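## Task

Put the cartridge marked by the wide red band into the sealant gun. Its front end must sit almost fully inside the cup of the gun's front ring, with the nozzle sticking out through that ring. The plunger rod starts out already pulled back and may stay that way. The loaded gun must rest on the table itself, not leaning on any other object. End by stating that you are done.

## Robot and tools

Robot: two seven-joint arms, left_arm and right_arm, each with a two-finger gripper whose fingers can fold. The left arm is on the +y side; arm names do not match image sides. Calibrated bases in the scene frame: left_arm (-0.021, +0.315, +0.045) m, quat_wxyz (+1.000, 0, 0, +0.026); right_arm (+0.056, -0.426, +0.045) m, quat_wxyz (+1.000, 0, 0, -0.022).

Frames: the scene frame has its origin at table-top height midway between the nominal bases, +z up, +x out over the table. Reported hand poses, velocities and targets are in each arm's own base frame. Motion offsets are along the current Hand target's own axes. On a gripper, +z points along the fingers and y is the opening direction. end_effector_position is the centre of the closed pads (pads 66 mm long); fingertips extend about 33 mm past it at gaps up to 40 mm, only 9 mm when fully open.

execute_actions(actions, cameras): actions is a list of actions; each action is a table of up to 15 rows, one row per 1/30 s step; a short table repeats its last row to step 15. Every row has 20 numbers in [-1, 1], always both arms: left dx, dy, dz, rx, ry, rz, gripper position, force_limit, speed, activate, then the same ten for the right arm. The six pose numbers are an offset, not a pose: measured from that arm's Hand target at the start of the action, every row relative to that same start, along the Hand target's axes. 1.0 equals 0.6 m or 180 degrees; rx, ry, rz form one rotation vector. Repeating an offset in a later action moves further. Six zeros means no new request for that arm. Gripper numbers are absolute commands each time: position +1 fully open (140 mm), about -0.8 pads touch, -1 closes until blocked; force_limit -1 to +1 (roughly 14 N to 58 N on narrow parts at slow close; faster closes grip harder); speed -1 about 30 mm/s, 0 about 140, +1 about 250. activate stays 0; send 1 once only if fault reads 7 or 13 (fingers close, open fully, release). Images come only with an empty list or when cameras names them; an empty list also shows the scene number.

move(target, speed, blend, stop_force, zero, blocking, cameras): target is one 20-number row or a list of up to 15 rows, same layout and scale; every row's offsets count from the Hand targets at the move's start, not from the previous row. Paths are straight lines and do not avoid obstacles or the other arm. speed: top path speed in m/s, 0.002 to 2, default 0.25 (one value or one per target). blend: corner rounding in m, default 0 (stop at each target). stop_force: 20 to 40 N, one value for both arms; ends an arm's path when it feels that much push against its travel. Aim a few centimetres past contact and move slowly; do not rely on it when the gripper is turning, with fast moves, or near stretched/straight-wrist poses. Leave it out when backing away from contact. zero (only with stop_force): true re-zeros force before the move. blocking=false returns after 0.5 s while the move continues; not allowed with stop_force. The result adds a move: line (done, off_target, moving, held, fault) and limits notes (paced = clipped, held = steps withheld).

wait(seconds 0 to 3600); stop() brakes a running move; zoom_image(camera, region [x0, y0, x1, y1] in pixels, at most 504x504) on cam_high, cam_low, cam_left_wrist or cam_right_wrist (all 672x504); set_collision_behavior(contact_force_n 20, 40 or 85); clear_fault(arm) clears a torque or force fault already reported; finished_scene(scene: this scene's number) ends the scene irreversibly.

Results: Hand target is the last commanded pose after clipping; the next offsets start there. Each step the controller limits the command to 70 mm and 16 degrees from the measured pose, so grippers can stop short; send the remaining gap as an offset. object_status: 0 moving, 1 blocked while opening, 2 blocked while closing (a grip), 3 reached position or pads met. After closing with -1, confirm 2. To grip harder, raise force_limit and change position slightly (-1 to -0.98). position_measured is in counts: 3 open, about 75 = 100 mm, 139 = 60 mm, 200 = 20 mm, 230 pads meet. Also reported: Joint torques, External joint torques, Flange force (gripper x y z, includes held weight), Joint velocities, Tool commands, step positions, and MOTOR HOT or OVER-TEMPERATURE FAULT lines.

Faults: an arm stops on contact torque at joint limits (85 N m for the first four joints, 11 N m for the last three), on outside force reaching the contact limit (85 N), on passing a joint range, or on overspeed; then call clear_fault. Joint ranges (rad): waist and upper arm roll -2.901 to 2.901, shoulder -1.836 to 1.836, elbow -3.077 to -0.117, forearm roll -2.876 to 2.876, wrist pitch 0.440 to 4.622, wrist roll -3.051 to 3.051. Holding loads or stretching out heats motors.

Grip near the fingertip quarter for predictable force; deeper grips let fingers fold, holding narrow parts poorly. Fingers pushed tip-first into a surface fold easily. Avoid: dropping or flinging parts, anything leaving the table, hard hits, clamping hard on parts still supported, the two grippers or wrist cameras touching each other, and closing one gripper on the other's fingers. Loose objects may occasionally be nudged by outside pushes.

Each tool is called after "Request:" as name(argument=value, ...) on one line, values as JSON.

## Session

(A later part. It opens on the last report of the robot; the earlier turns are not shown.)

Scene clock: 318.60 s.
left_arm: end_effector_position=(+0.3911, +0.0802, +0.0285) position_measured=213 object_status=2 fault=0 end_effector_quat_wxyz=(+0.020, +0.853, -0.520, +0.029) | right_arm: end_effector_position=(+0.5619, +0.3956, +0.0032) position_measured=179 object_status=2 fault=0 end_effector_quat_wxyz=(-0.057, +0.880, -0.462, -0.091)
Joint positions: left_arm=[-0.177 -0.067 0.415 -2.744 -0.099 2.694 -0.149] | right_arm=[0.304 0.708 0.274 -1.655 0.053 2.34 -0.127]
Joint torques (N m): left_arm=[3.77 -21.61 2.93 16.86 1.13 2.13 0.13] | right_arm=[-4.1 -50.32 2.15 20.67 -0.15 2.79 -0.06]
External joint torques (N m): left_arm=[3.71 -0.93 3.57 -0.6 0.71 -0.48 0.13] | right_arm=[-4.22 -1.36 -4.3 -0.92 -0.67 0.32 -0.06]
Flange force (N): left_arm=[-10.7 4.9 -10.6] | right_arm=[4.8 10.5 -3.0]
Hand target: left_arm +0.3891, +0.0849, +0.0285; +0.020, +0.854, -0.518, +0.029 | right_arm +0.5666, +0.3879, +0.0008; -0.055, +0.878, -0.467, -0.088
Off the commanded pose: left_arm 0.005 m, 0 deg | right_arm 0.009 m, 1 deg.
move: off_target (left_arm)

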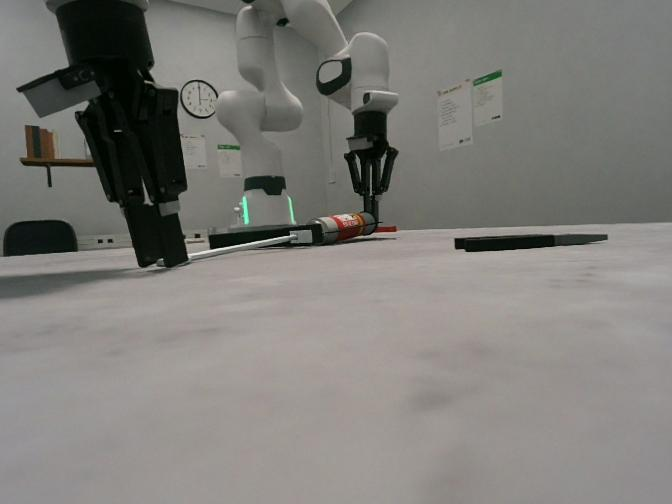

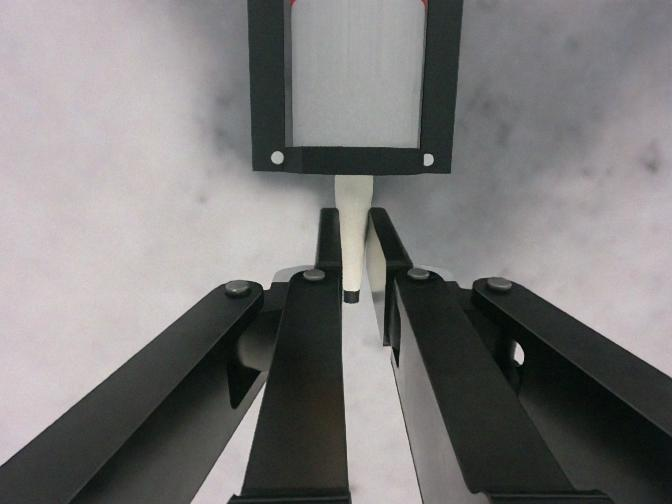

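Request:
move(target=[[0.006, 0, 0.005, 0, 0, 0, -1, -0.4, -1, 0, -0.012, 0, 0.0026, 0, 0, 0, -1, 0.5, -0.3, 0],[0.006, 0, 0.005, 0, 0, 0, -0.4, 0, -0.9, 0, -0.012, 0, 0.0026, 0, 0, 0, 0.1, 0.5, -0.7, 0]], speed=0.03)

Request:
move(target=[[-0.01, 0, 0, 0, 0, 0, -0.4, 0, -0.9, 0, 0, 0, -0.12, 0, 0, 0, 0.1, 0.5, -0.7, 0],[-0.03, 0, -0.15, 0, 0, 0, -0.4, 0, -0.9, 0, 0.1, 0, -0.2, 0, 0, 0, 0.1, 0.5, -0.7, 0],[0.19, 0, -0.17, 0, 0, 0, 0.17, 0, -0.5, 0, 0.1, 0, -0.2, 0, 0, 0, 0.1, 0.5, -0.7, 0]], speed=0.25, blend=[0.005, 0.02, 0], cameras=["cam_left_wrist", "cam_high", "cam_low"])

Request:
zoom_image(camera="cam_left_wrist", region=[240, 230, 440, 420])

Scene clock: 328.63 s.
left_arm: end_effector_position=(+0.3906, +0.0802, +0.0262) position_measured=179 object_status=3 fault=0 end_effector_quat_wxyz=(+0.021, +0.855, -0.518, +0.028) | right_arm: end_effector_position=(+0.5627, +0.3937, +0.0017) position_measured=117 object_status=0 fault=0 end_effector_quat_wxyz=(-0.055, +0.879, -0.465, -0.089)
Joint positions: left_arm=[-0.178 -0.059 0.415 -2.743 -0.107 2.698 -0.149] | right_arm=[0.311 0.708 0.265 -1.657 0.053 2.344 -0.122]
Joint torques (N m): left_arm=[0.21 -20.94 0.46 17.11 0.16 2.65 0.15] | right_arm=[-0.39 -50.86 5.9 20.79 0.67 2.74 0.09]
External joint torques (N m): left_arm=[0.16 -0.12 1.04 -0.2 -0.25 0.04 0.15] | right_arm=[-0.22 -1.61 -0.17 -0.97 0.15 0.23 0.1]
Flange force (N): left_arm=[-2.0 -0.3 1.0] | right_arm=[-1.2 9.9 -2.6]
Hand target: left_arm +0.3909, +0.0815, +0.0258; +0.020, +0.854, -0.518, +0.029 | right_arm +0.5625, +0.3940, +0.0008; -0.055, +0.878, -0.467, -0.088
Off the commanded pose: left_arm 0.001 m, 0 deg | right_arm 0.001 m, 0 deg.
move: done

Scene clock: 332.03 s.
left_arm: end_effector_position=(+0.4412, -0.0125, +0.1363) position_measured=108 object_status=0 fault=0 end_effector_quat_wxyz=(+0.019, +0.853, -0.521, +0.030) | right_arm: end_effector_position=(+0.6078, +0.3247, +0.1059) position_measured=117 object_status=3 fault=0 end_effector_quat_wxyz=(-0.056, +0.876, -0.471, -0.088)
Joint positions: left_arm=[-0.187 -0.229 0.194 -2.565 -0.029 2.372 -0.452] | right_arm=[0.185 0.576 0.276 -1.579 0.07 2.116 -0.203]
Joint torques (N m): left_arm=[-0.02 -21.76 -0.63 22.33 0.42 2.2 -0.27] | right_arm=[-0.83 -49.48 5.54 23.33 0.42 2.22 -0.43]
External joint torques (N m): left_arm=[-0.09 -0.22 0.67 0 -0.14 -0.51 -0.27] | right_arm=[-0.89 -1.88 0.19 -0.12 -0.37 -0.23 -0.42]
Flange force (N): left_arm=[-0.4 0.3 -1.9] | right_arm=[-0.1 7.0 -2.7]
Hand target: left_arm +0.4406, -0.0128, +0.1355; +0.020, +0.854, -0.518, +0.029 | right_arm +0.6078, +0.3239, +0.1057; -0.055, +0.878, -0.467, -0.088
Off the commanded pose: left_arm 0.001 m, 0 deg | right_arm 0.001 m, 0 deg.
move: done
Images, in order (width x height): cam_high 672x504, cam_low 672x504, cam_left_wrist 672x504.

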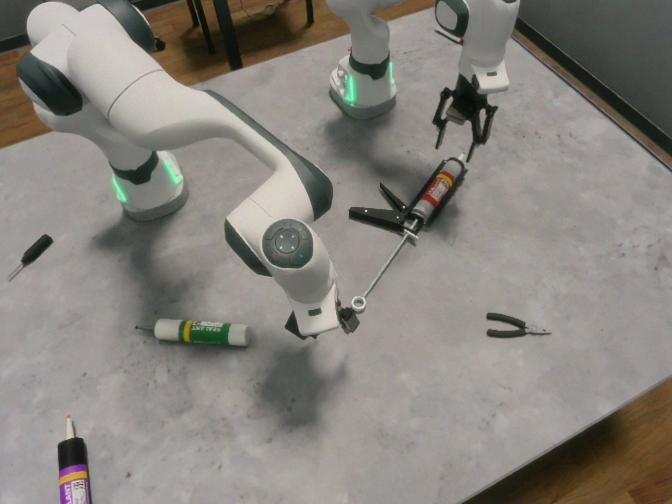

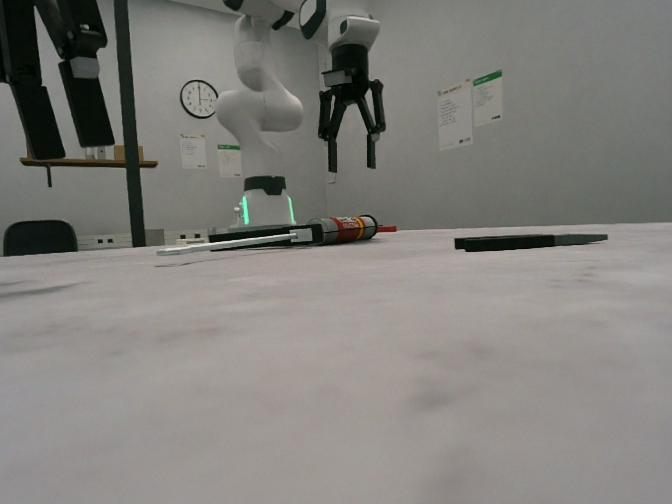

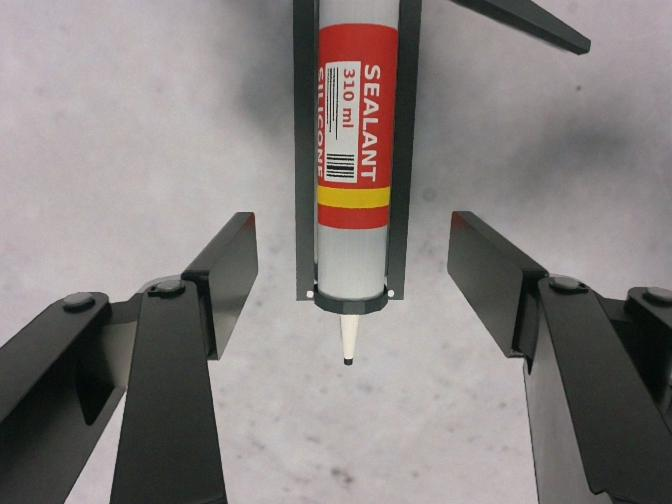

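Scaled by 2.520 from the camera's image (finer frame: 960x720).

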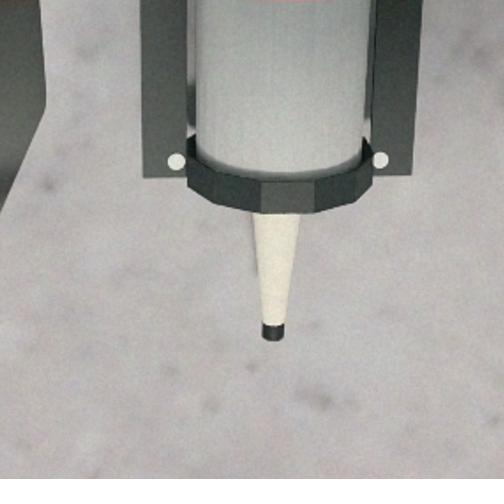

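Request:
move(target=[[-0.22, 0, 0.02, 0, 0, 0, -0.4, 0, -0.3, 0, -0.1, 0, 0.08, 0, 0, 0, 0.1, 0.5, -0.7, 0],[-0.19, 0, 0.17, 0, 0, 0, -0.4, 0, -0.3, 0, -0.1, 0, 0.2, 0, 0, 0, 0.1, 0.5, -0.7, 0],[-0.19, 0, 0.17, 0, 0, 0, -1, 0, -1, 0, -0.1, 0, 0.2, 0, 0, 0, -1, 0.5, -0.3, 0],[-0.19, 0, 0.165, 0, 0, 0, -1, 0, -1, 0, -0.1, 0, 0.2, 0, 0, 0, -1, 0.5, -0.3, 0]], speed=0.18, blend=[0.01, 0, 0, 0], cameras=["cam_left_wrist", "cam_right_wrist"])

Scene clock: 355.67 s.
left_arm: end_effector_position=(+0.3910, +0.0812, +0.0281) position_measured=232 object_status=3 fault=0 end_effector_quat_wxyz=(+0.020, +0.854, -0.519, +0.029) | right_arm: end_effector_position=(+0.5656, +0.3938, +0.0035) position_measured=232 object_status=3 fault=0 end_effector_quat_wxyz=(-0.058, +0.879, -0.465, -0.086)
Joint positions: left_arm=[-0.162 -0.064 0.402 -2.743 -0.102 2.694 -0.147] | right_arm=[0.322 0.704 0.251 -1.656 0.064 2.348 -0.129]
Joint velocities: left_arm=[-0.001 0.001 0 -0.001 0.003 -0.004 0.001] | right_arm=[within noise]
Joint torques (N m): left_arm=[0.63 -22.3 0.08 17.12 0.73 2.08 -0.15] | right_arm=[-0.16 -49.86 6.06 20.25 0.93 2.27 0.1]
External joint torques (N m): left_arm=[0.6 -1.39 0.71 -0.37 0.32 -0.54 -0.15] | right_arm=[-0.15 -0.97 0.23 -1.34 0.41 -0.21 0.11]
Flange force (N): left_arm=[-2.3 5.3 -8.6] | right_arm=[-1.1 9.2 -2.4]
Hand target: left_arm +0.3908, +0.0817, +0.0288; +0.020, +0.854, -0.518, +0.029 | right_arm +0.5625, +0.3940, +0.0008; -0.055, +0.878, -0.467, -0.088
Off the commanded pose: left_arm 0.001 m, 0 deg | right_arm 0.004 m, 1 deg.
move: off_target (right_arm)

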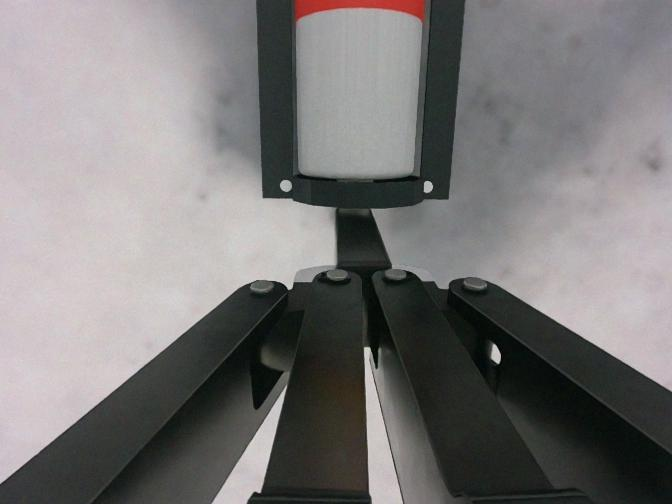

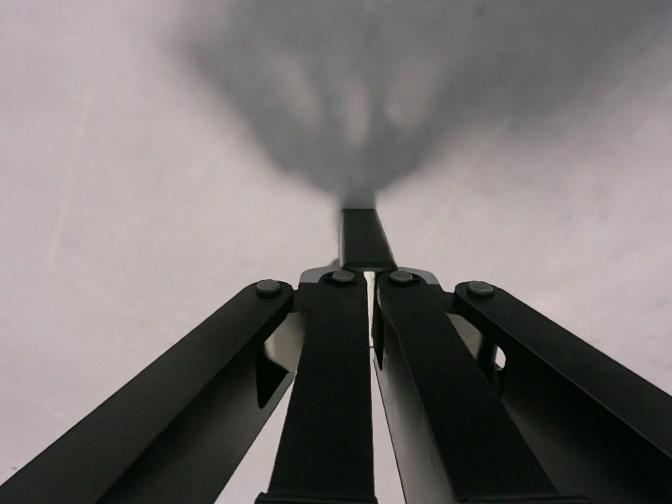

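Request:
execute_actions(actions=[])

Scene clock: 370.23 s.
left_arm: end_effector_position=(+0.3908, +0.0811, +0.0280) position_measured=232 object_status=3 fault=0 end_effector_quat_wxyz=(+0.020, +0.854, -0.519, +0.029) | right_arm: end_effector_position=(+0.5656, +0.3938, +0.0035) position_measured=232 object_status=3 fault=0 end_effector_quat_wxyz=(-0.058, +0.879, -0.465, -0.086)
Joint positions: left_arm=[-0.162 -0.064 0.402 -2.743 -0.102 2.694 -0.147] | right_arm=[0.322 0.704 0.251 -1.656 0.064 2.348 -0.129]
Joint velocities: within noise
Joint torques (N m): left_arm=[0.57 -22.19 0.09 17.06 0.67 2.09 -0.14] | right_arm=[-0.12 -49.89 6.05 20.15 0.95 2.28 0.11]
External joint torques (N m): left_arm=[0.55 -1.38 0.73 -0.27 0.26 -0.5 -0.14] | right_arm=[-0.3 -0.59 0.04 -1.62 0.43 -0.23 0.12]
Flange force (N): left_arm=[-2.2 4.8 -8.2] | right_arm=[-0.8 9.6 -1.9]
Hand target: left_arm +0.3908, +0.0817, +0.0288; +0.020, +0.854, -0.518, +0.029 | right_arm +0.5625, +0.3940, +0.0008; -0.055, +0.878, -0.467, -0.088
Tool commands: left_gripper/position=-1.0 left_gripper/force_limit=+0.0 left_gripper/speed=-1.0 left_gripper/activate=+0.0 right_gripper/position=-1.0 right_gripper/force_limit=+0.5 right_gripper/speed=-0.3 right_gripper/activate=+0.0
Off the commanded pose: left_arm 0.001 m, 0 deg | right_arm 0.004 m, 1 deg.

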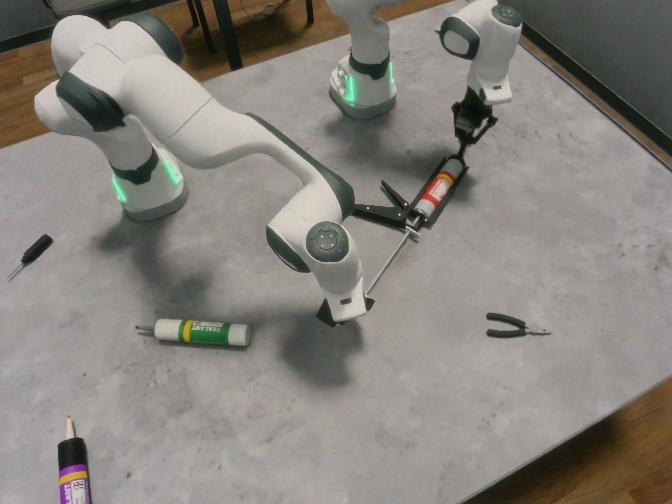

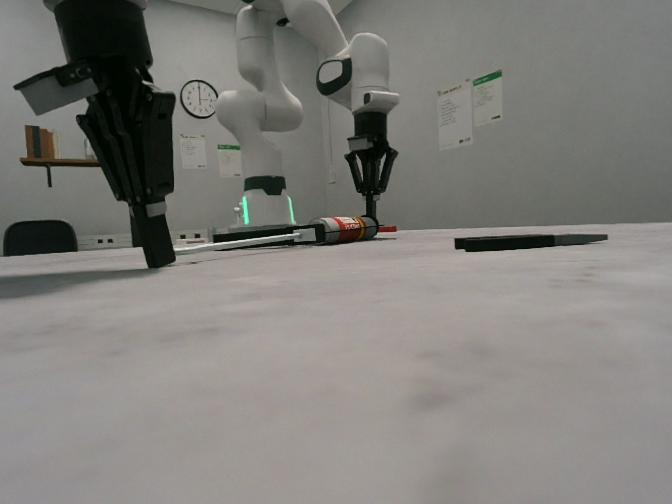

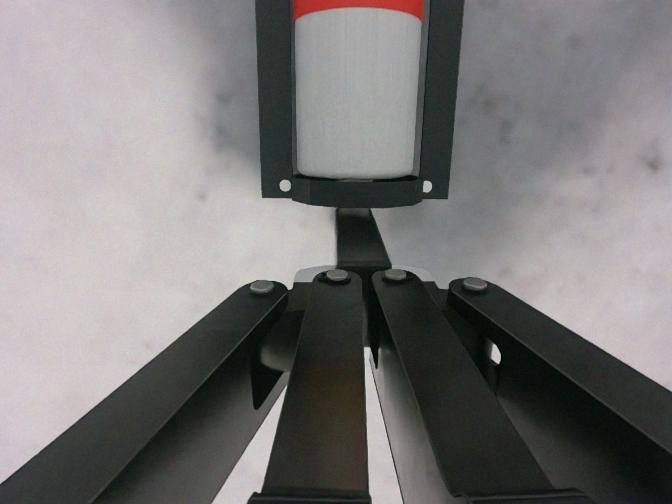

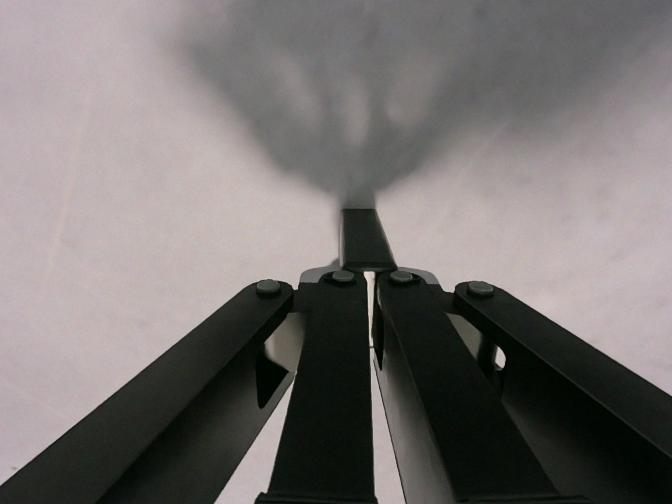

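Request:
move(target=[[0,0,-0.02,0,0,0,-1,0,-1,0,0,0,-0.02,0,0,0,-1,0.5,-0.3,0],[0,0,-0.019,0,0,0,-0.4,0,0,0,0,0,-0.019,0,0,0,0.1,0.5,0,0],[0,0,0.0105,0,0,0,-0.4,0,0,0,0.0015,0,0.007,0,0,0,0.1,0.5,0,0],[0,0,0.0105,0,0,0,-1,0,-1,0,0.0015,0,0.007,0,0,0,-1,0.5,-0.3,0]], speed=0.06, cameras=["cam_left_wrist","cam_right_wrist"])

Scene clock: 380.80 s.
left_arm: end_effector_position=(+0.3948, +0.0827, +0.0258) position_measured=232 object_status=0 fault=0 end_effector_quat_wxyz=(+0.017, +0.856, -0.516, +0.032) | right_arm: end_effector_position=(+0.5663, +0.3954, +0.0034) position_measured=233 object_status=3 fault=0 end_effector_quat_wxyz=(-0.060, +0.879, -0.465, -0.085)
Joint positions: left_arm=[-0.165 -0.05 0.402 -2.738 -0.122 2.711 -0.138] | right_arm=[0.325 0.705 0.249 -1.654 0.068 2.351 -0.129]
Joint torques (N m): left_arm=[-0.89 -18.2 -0.48 14.19 0.08 2.23 0.12] | right_arm=[-0.08 -46.47 5.24 19.14 0.49 2.75 0.03]
External joint torques (N m): left_arm=[-0.84 2.9 0.08 -3.01 -0.34 -0.38 0.12] | right_arm=[-0.16 2.86 -0.66 -2.66 -0.02 0.23 0.04]
Flange force (N): left_arm=[-0.1 0.4 11.3] | right_arm=[0.5 5.9 5.0]
Hand target: left_arm +0.3910, +0.0813, +0.0225; +0.020, +0.854, -0.518, +0.029 | right_arm +0.5625, +0.3941, -0.0035; -0.055, +0.878, -0.467, -0.088
Off the commanded pose: left_arm 0.005 m, 1 deg | right_arm 0.008 m, 1 deg.
move: off_target (left_arm, right_arm)

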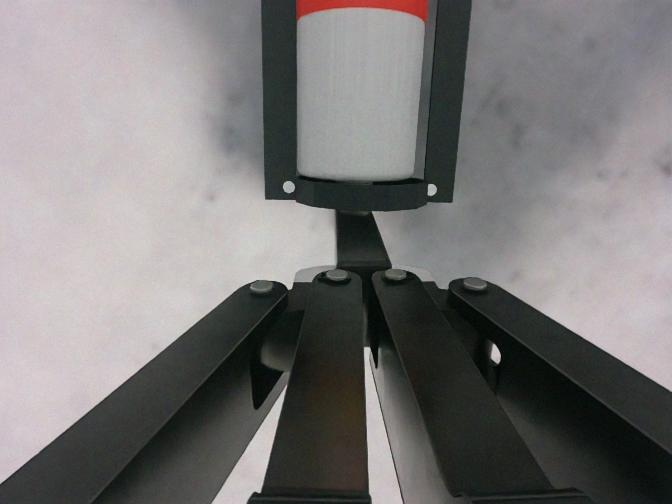

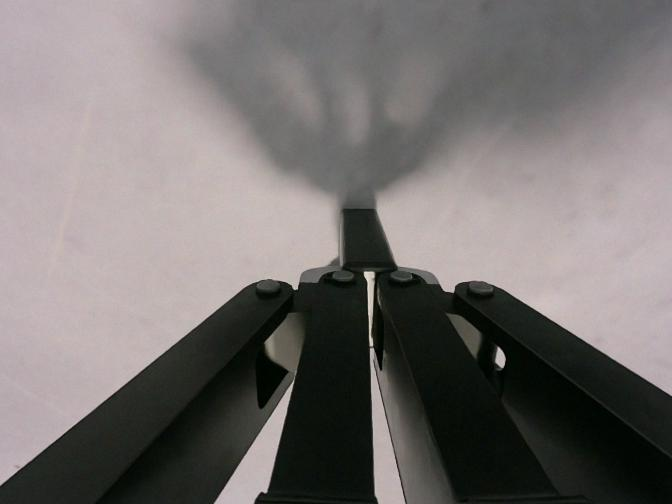

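Request:
move(target=[0,0,-0.045,0,0,0,-0.4,0,0,0,0,0,-0.03,0,0,0,0.1,0.5,0,0], speed=0.12, cameras=["all"])

Request:
zoom_image(camera="cam_low", region=[290, 170, 450, 290])

Scene clock: 387.70 s.
left_arm: end_effector_position=(+0.3905, +0.0833, +0.0488) position_measured=179 object_status=3 fault=0 end_effector_quat_wxyz=(+0.020, +0.853, -0.520, +0.029) | right_arm: end_effector_position=(+0.5653, +0.3913, +0.0140) position_measured=117 object_status=3 fault=0 end_effector_quat_wxyz=(-0.056, +0.879, -0.466, -0.087)
Joint positions: left_arm=[-0.138 -0.132 0.395 -2.739 -0.038 2.628 -0.188] | right_arm=[0.32 0.684 0.249 -1.659 0.07 2.327 -0.129]
Joint velocities: left_arm=[0 -0.001 0.001 0.002 -0.001 -0.001 -0.006] | right_arm=[within noise]
Joint torques (N m): left_arm=[0.63 -21.15 -1.04 18.21 0.71 2.05 -0.16] | right_arm=[-0.87 -51.16 5.84 21.34 1.09 2.29 -0.11]
External joint torques (N m): left_arm=[0.58 -1.3 0.24 -0.4 0.27 -0.58 -0.17] | right_arm=[-0.81 -2.17 0.19 -0.64 0.55 -0.21 -0.1]
Flange force (N): left_arm=[-1.7 5.6 -7.4] | right_arm=[-0.3 9.8 -4.6]
Hand target: left_arm +0.3902, +0.0831, +0.0494; +0.020, +0.854, -0.518, +0.029 | right_arm +0.5644, +0.3908, +0.0141; -0.055, +0.878, -0.467, -0.088
Off the commanded pose: left_arm 0.001 m, 0 deg | right_arm 0.001 m, 0 deg.
move: done

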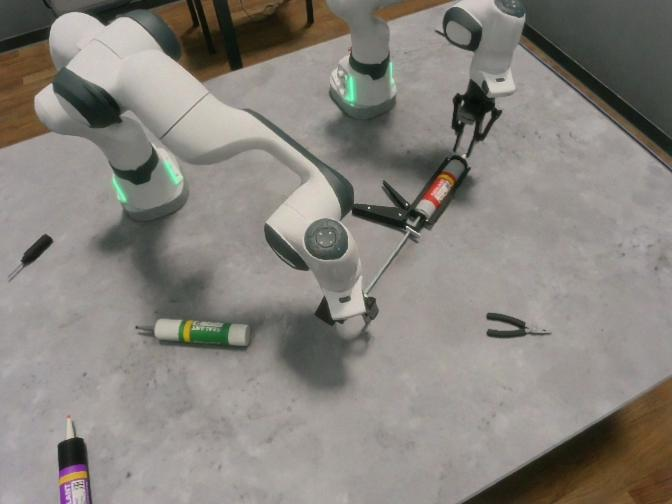

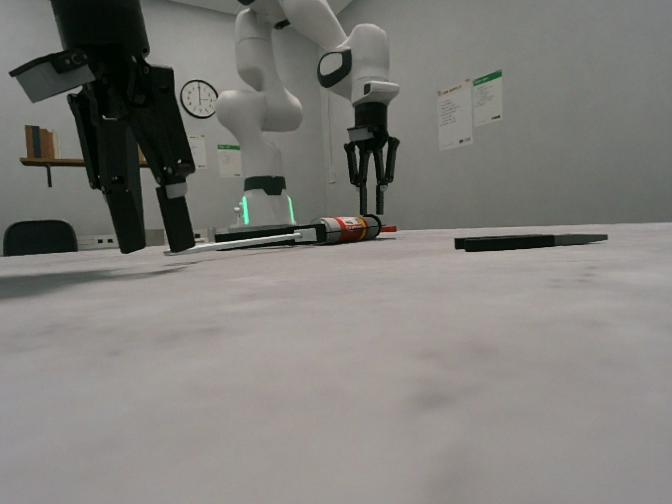

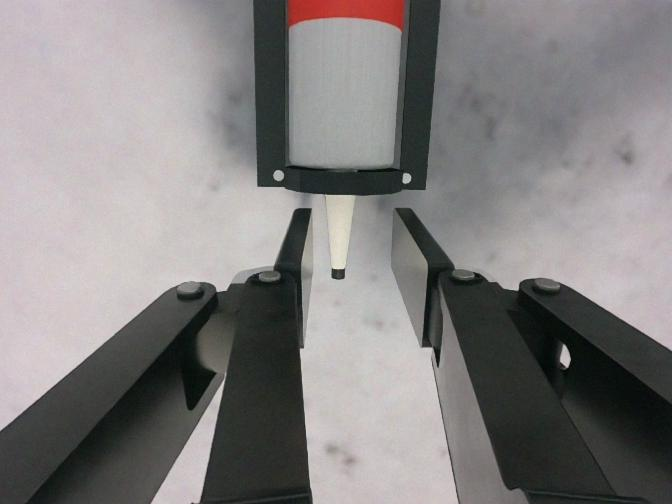

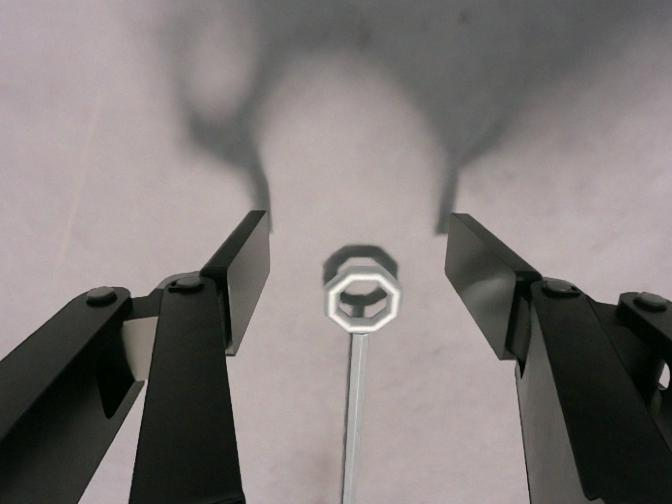

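Scaled by 3.150 from the camera's image (finer frame: 960x720).

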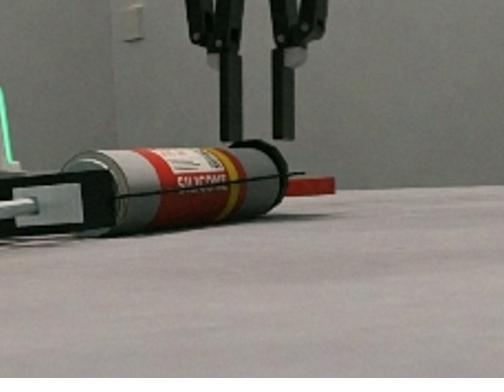

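Request:
move(target=[[0,-0.0117,0,0,0,0,-0.4,0,0,0,0.0085,0.002,0.018,0,0,0,0.1,0.5,0,0],[0,-0.0117,0.028,0,0,0,-0.4,0,0,0,0.0085,0.002,0.032,0,0,0,0.1,0.5,0,0]], speed=0.1, cameras=["cam_left_wrist","cam_right_wrist"])

Scene clock: 408.03 s.
left_arm: end_effector_position=(+0.3965, +0.0848, +0.0332) position_measured=179 object_status=3 fault=0 end_effector_quat_wxyz=(+0.021, +0.856, -0.516, +0.028) | right_arm: end_effector_position=(+0.5637, +0.3890, -0.0022) position_measured=117 object_status=3 fault=0 end_effector_quat_wxyz=(-0.054, +0.877, -0.469, -0.090)
Joint positions: left_arm=[-0.152 -0.063 0.397 -2.721 -0.098 2.671 -0.152] | right_arm=[0.317 0.709 0.248 -1.661 0.069 2.348 -0.129]
Joint velocities: left_arm=[0.001 0 -0.001 0 0 0.002 0.006] | right_arm=[within noise]
Joint torques (N m): left_arm=[-0.3 -21.4 0.14 17.48 0.03 2.67 0.13] | right_arm=[-0.48 -47.31 5.56 20.67 0.05 3.87 -0.21]
External joint torques (N m): left_arm=[-0.38 -0.26 0.71 -0.2 -0.39 0.08 0.13] | right_arm=[-0.46 1.96 -0.29 -1.03 -0.47 1.37 -0.2]
Flange force (N): left_arm=[-0.8 0.0 1.4] | right_arm=[1.2 2.9 5.4]
Hand target: left_arm +0.3969, +0.0852, +0.0326; +0.020, +0.854, -0.518, +0.029 | right_arm +0.5642, +0.3895, -0.0058; -0.055, +0.878, -0.467, -0.088
Off the commanded pose: left_arm 0.001 m, 0 deg | right_arm 0.004 m, 0 deg.
move: off_target (right_arm)

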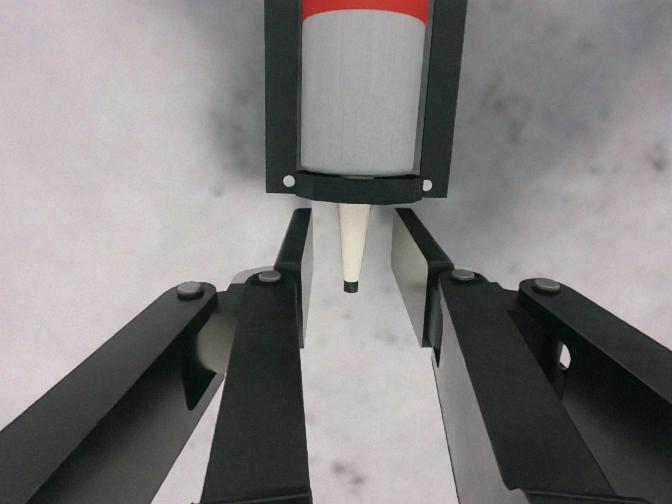

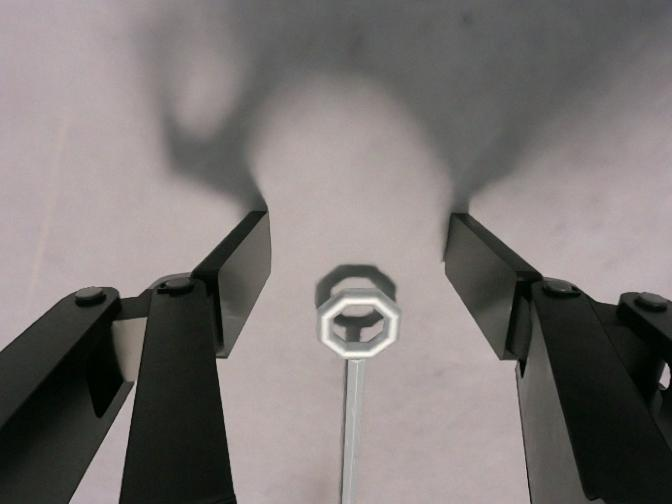

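Request:
move(target=[[0,0,0.0165,0,0,0,-0.4,0,0,0,-0.0592,0,-0.0078,0,0,0,0.1,0.5,0,0]], speed=0.08, cameras=["cam_left_wrist","cam_right_wrist"])

Scene clock: 423.73 s.
left_arm: end_effector_position=(+0.3966, +0.0850, +0.0233) position_measured=179 object_status=3 fault=0 end_effector_quat_wxyz=(+0.021, +0.856, -0.516, +0.028) | right_arm: end_effector_position=(+0.5452, +0.4167, +0.0054) position_measured=117 object_status=3 fault=0 end_effector_quat_wxyz=(-0.055, +0.880, -0.463, -0.088)
Joint positions: left_arm=[-0.158 -0.03 0.397 -2.721 -0.136 2.701 -0.125] | right_arm=[0.369 0.691 0.246 -1.672 0.074 2.352 -0.095]
Joint velocities: left_arm=[-0.001 0 -0.001 0 -0.002 0.001 0.004] | right_arm=[0.001 0.001 -0.001 0 0.001 0 0.006]
Joint torques (N m): left_arm=[-0.6 -21.88 0.4 16.93 0.04 2.68 0.2] | right_arm=[-0.29 -51.67 5.47 20.79 1.06 2.55 0.11]
External joint torques (N m): left_arm=[-0.59 -0.13 0.72 -0.27 -0.37 0.08 0.2] | right_arm=[-0.35 -2.8 -0.25 -0.92 0.55 0.05 0.11]
Flange force (N): left_arm=[-0.8 -0.1 2.1] | right_arm=[-1.1 12.7 -5.2]
Hand target: left_arm +0.3972, +0.0846, +0.0228; +0.020, +0.854, -0.518, +0.029 | right_arm +0.5452, +0.4174, +0.0061; -0.055, +0.878, -0.467, -0.088
Off the commanded pose: left_arm 0.001 m, 0 deg | right_arm 0.001 m, 1 deg.
move: done

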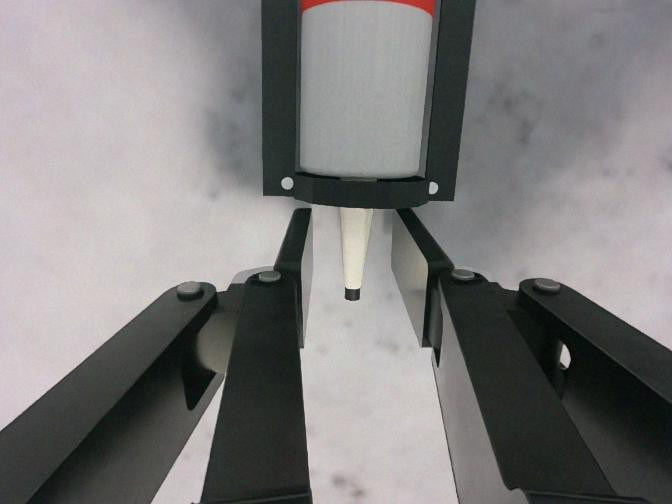

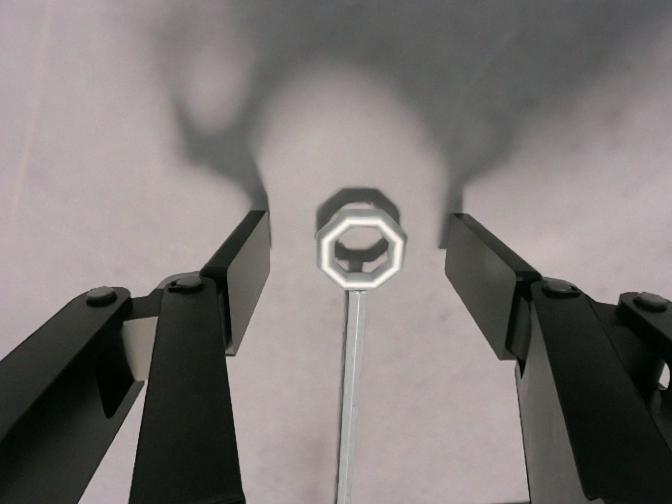

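Request:
move(target=[[0,0,0,0,0,0,-0.4,0,0,0,0.0014,0,0.0065,0,0,0,0.1,0.5,0,0],[0,0,0,0,0,0,-1,0,-1,0,0.0014,0,0.0065,0,0,0,-1,0.5,-0.3,0]], speed=0.08, cameras=["cam_left_wrist","cam_right_wrist"])

Scene clock: 429.60 s.
left_arm: end_effector_position=(+0.4000, +0.0857, +0.0258) position_measured=232 object_status=0 fault=0 end_effector_quat_wxyz=(+0.018, +0.855, -0.517, +0.031) | right_arm: end_effector_position=(+0.5460, +0.4170, +0.0034) position_measured=178 object_status=2 fault=0 end_effector_quat_wxyz=(-0.055, +0.879, -0.466, -0.088)
Joint positions: left_arm=[-0.158 -0.033 0.398 -2.717 -0.136 2.702 -0.122] | right_arm=[0.369 0.695 0.245 -1.672 0.074 2.358 -0.089]
Joint torques (N m): left_arm=[-0.7 -18.56 -0.1 14.76 0.1 2.55 0.1] | right_arm=[-0.43 -50.17 5.95 21.12 0.63 2.91 -0.13]
External joint torques (N m): left_arm=[-0.73 3.2 0.21 -2.55 -0.32 -0.06 0.09] | right_arm=[-0.35 -1.24 0.32 -0.58 0.13 0.4 -0.12]
Flange force (N): left_arm=[0.0 -1.2 12.7] | right_arm=[-0.1 7.6 -1.9]
Hand target: left_arm +0.3972, +0.0846, +0.0228; +0.020, +0.854, -0.518, +0.029 | right_arm +0.5453, +0.4175, +0.0022; -0.055, +0.878, -0.467, -0.088
Off the commanded pose: left_arm 0.004 m, 0 deg | right_arm 0.002 m, 0 deg.
move: done

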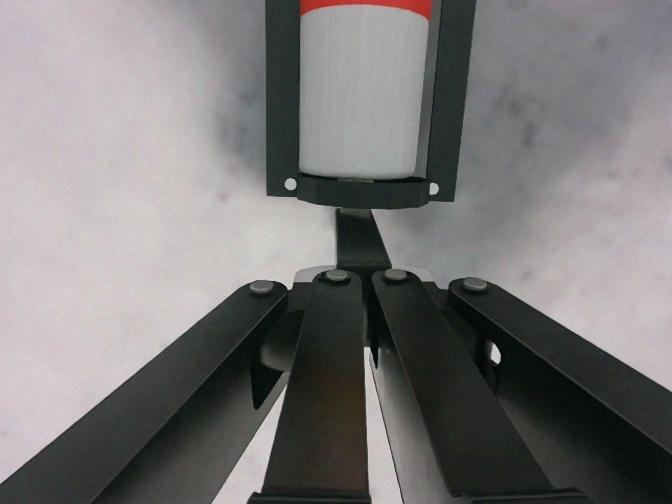

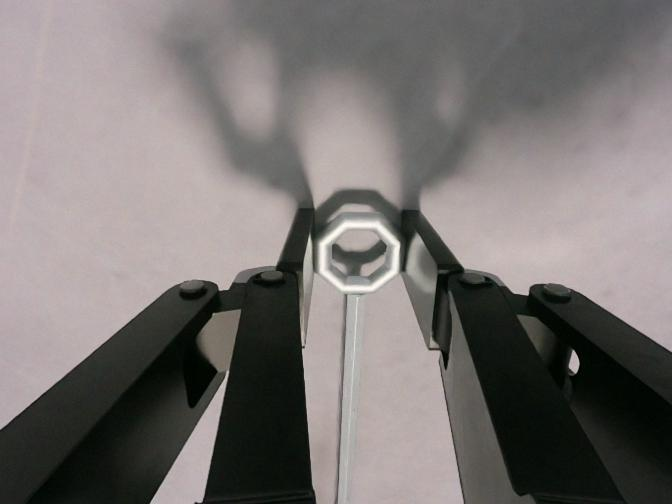

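Request:
move(target=[[0,0,-0.02,0,0,0,-1,0,-1,0,0,0,0,0,0,0,-1,0.5,-0.3,0],[0,0,-0.02,0,0,0,-0.4,0,0,0,0,0,0,0,0,0,-1,0.5,-0.3,0],[0,0,0.013,0,0,0,-0.4,0,0,0,0,0,0,0,0,0,-1,0.5,-0.3,0],[0,0,0.013,0,0,0,-1,0,-1,0,0,0,0,0,0,0,-1,0.5,-0.3,0]], speed=0.08, cameras=["cam_left_wrist","cam_low"])

Scene clock: 438.97 s.
left_arm: end_effector_position=(+0.3968, +0.0848, +0.0155) position_measured=215 object_status=0 fault=0 end_effector_quat_wxyz=(+0.020, +0.856, -0.516, +0.029) | right_arm: end_effector_position=(+0.5461, +0.4170, +0.0031) position_measured=178 object_status=2 fault=0 end_effector_quat_wxyz=(-0.055, +0.878, -0.466, -0.088)
Joint positions: left_arm=[-0.164 -0.002 0.396 -2.72 -0.169 2.725 -0.099] | right_arm=[0.369 0.695 0.245 -1.672 0.074 2.359 -0.089]
Joint torques (N m): left_arm=[-0.62 -22.37 0.4 16.63 0.01 2.57 0.13] | right_arm=[-0.24 -50.44 6.04 20.79 0.62 2.49 -0.1]
External joint torques (N m): left_arm=[-0.67 -0.04 0.38 -0.25 -0.39 -0.04 0.13] | right_arm=[-0.17 -1.48 0.41 -0.9 0.11 -0.02 -0.1]
Flange force (N): left_arm=[0.0 -0.2 2.0] | right_arm=[-0.5 8.8 -3.0]
Hand target: left_arm +0.3974, +0.0841, +0.0150; +0.020, +0.854, -0.518, +0.029 | right_arm +0.5453, +0.4175, +0.0022; -0.055, +0.878, -0.467, -0.088
Off the commanded pose: left_arm 0.001 m, 0 deg | right_arm 0.001 m, 0 deg.
move: done
Images, in order (width x height): cam_low 672x504, cam_left_wrist 672x504.

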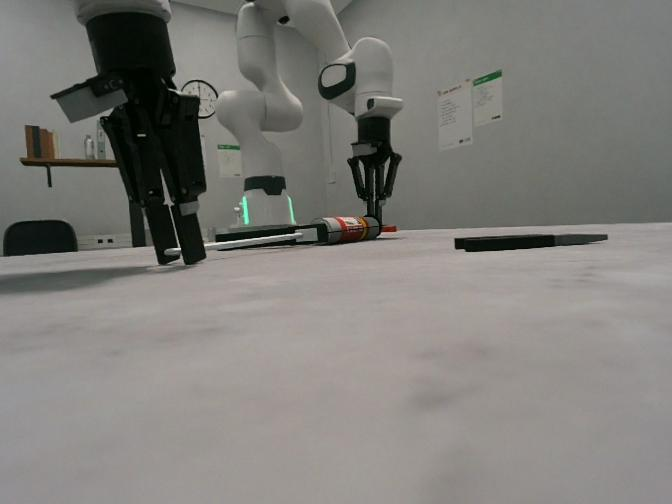

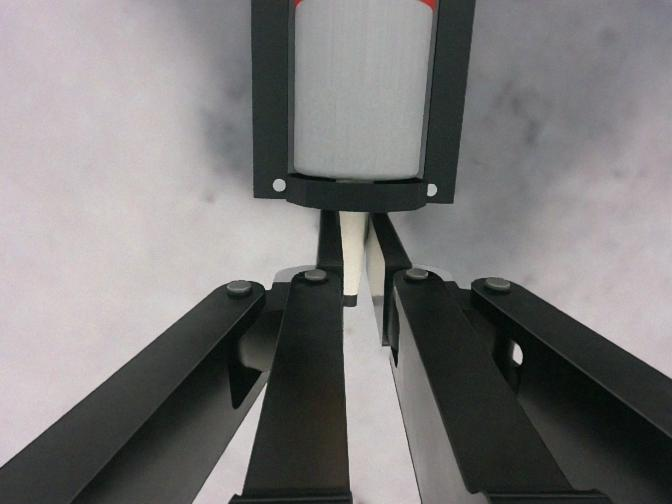

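Request:
move(target=[[0,0,-0.007,0,0,0,-1,0,-1,0,0,0,0,0,0,0,-1,0.5,-0.3,0],[-0.037,0,-0.0096,0,0,0,-1,0,-1,0,0,0,0,0,0,0,-1,0.5,-0.3,0]], speed=0.03, stop_force=35, cameras=["cam_left_wrist","cam_right_wrist"])

Scene clock: 444.23 s.
left_arm: end_effector_position=(+0.3882, +0.0996, +0.0187) position_measured=215 object_status=2 fault=0 end_effector_quat_wxyz=(+0.021, +0.854, -0.520, +0.028) | right_arm: end_effector_position=(+0.5415, +0.4230, +0.0032) position_measured=178 object_status=2 fault=0 end_effector_quat_wxyz=(-0.056, +0.879, -0.464, -0.091)
Joint positions: left_arm=[-0.14 -0.025 0.418 -2.733 -0.144 2.714 -0.068] | right_arm=[0.374 0.696 0.25 -1.672 0.077 2.359 -0.087]
Joint torques (N m): left_arm=[3.36 -22.52 3.09 16.63 0.95 2.35 0.14] | right_arm=[-3.78 -51.19 2.73 21.01 -0.06 2.48 -0.24]
External joint torques (N m): left_arm=[3.42 -1.11 3.42 -0.28 0.55 -0.23 0.14] | right_arm=[-4.02 -2.2 -3.26 -0.65 -0.57 -0.02 -0.23]
Flange force (N): left_arm=[-9.4 4.4 -10.3] | right_arm=[5.0 10.5 -5.3]
Hand target: left_arm +0.3870, +0.1041, +0.0192; +0.020, +0.854, -0.518, +0.029 | right_arm +0.5453, +0.4175, +0.0022; -0.055, +0.878, -0.467, -0.088
Off the commanded pose: left_arm 0.005 m, 0 deg | right_arm 0.007 m, 0 deg.
move: off_target (left_arm)

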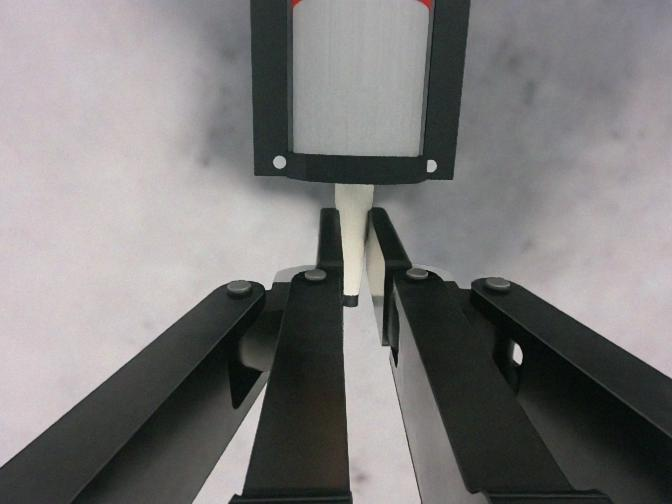

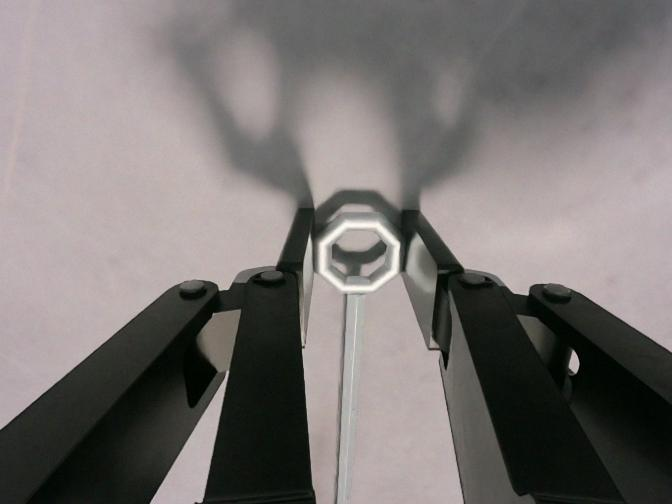

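Request:
move(target=[[0,0,0.005,0,0,0,-1,0,-1,0,0,0,0,0,0,0,-1,0.5,-0.3,0],[0,0,0.005,0,0,0,-0.4,0,0,0,0,0,0,0,0,0,0.1,0.5,0,0],[-0.01,0,-0.15,0,0,0,-0.4,0,0,0,0,0,-0.12,0,0,0,0.1,0.5,0,0],[0.16,0,-0.3,0,0,0,-0.4,0,0,0,0.1,0,-0.3,0,0,0,0.1,0.5,0,0]], speed=[0.05,0.1,0.15,0.25], cameras=["all"])

Request:
zoom_image(camera="cam_low", region=[290, 170, 450, 290])

Scene clock: 452.47 s.
left_arm: end_effector_position=(+0.4268, +0.0311, +0.2061) position_measured=179 object_status=3 fault=0 end_effector_quat_wxyz=(+0.019, +0.852, -0.522, +0.030) | right_arm: end_effector_position=(+0.5968, +0.3375, +0.1659) position_measured=117 object_status=3 fault=0 end_effector_quat_wxyz=(-0.056, +0.876, -0.471, -0.089)
Joint positions: left_arm=[-0.09 -0.375 0.194 -2.503 0.006 2.16 -0.384] | right_arm=[0.217 0.495 0.262 -1.545 0.095 2.011 -0.175]
Joint velocities: left_arm=[0.001 -0.001 -0.001 0 0 -0.001 -0.007] | right_arm=[within noise]
Joint torques (N m): left_arm=[0.61 -18.31 -1.88 24.08 0.24 2.16 -0.25] | right_arm=[-1.13 -48.26 4.86 23.97 0.44 2.24 -0.39]
External joint torques (N m): left_arm=[0.61 -0.2 0.35 0 -0.36 -0.53 -0.25] | right_arm=[-1.33 -1.9 0.27 -0.19 -0.47 -0.22 -0.39]
Flange force (N): left_arm=[-0.6 0.6 -1.8] | right_arm=[0.4 8.1 -2.0]
Hand target: left_arm +0.4262, +0.0307, +0.2054; +0.020, +0.854, -0.518, +0.029 | right_arm +0.5968, +0.3365, +0.1658; -0.055, +0.878, -0.467, -0.088
Off the commanded pose: left_arm 0.001 m, 1 deg | right_arm 0.001 m, 0 deg.
move: done; target 2's new numbers were sent with right_arm's hand 0.007 m and 0 deg from that target

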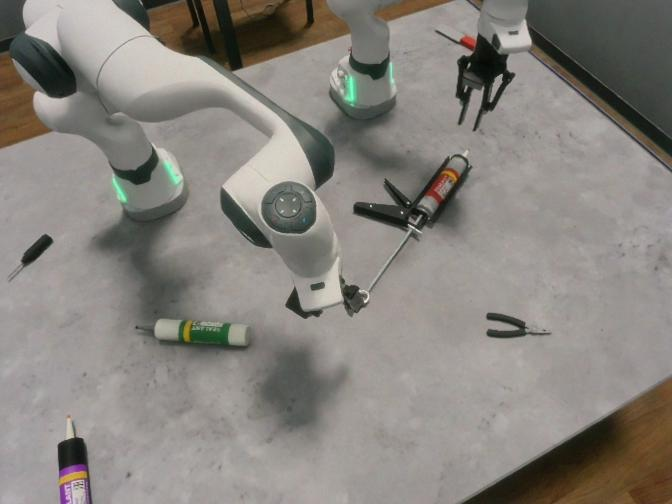

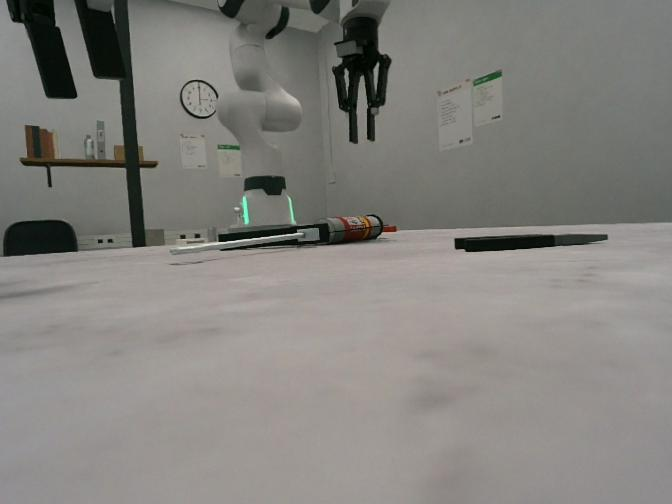

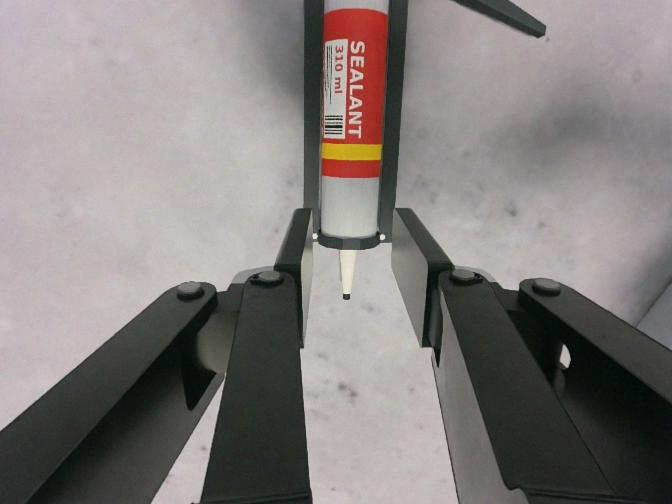

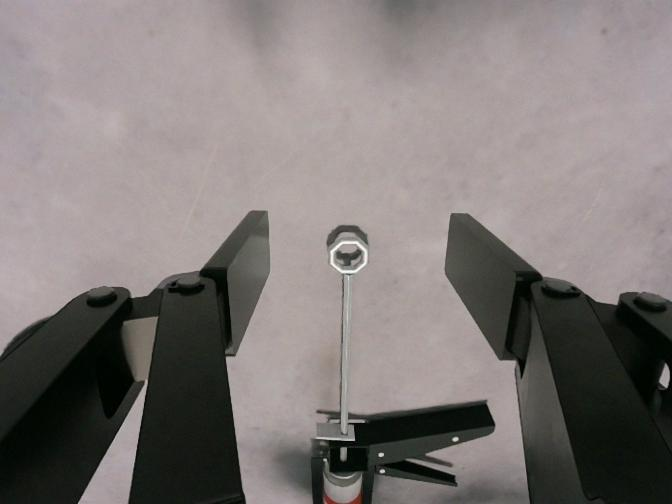

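Scaled by 3.150 from the camera's image (finer frame: 960x720).

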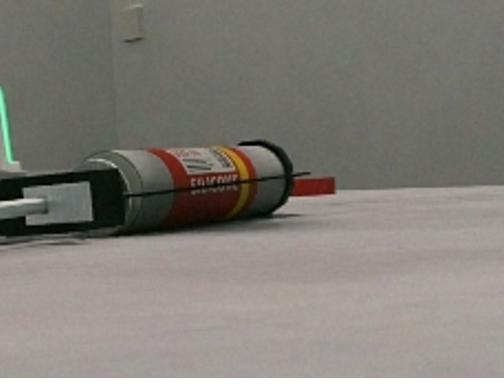

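Request:
finished_scene(scene=2)

The scene is finished: the task was done.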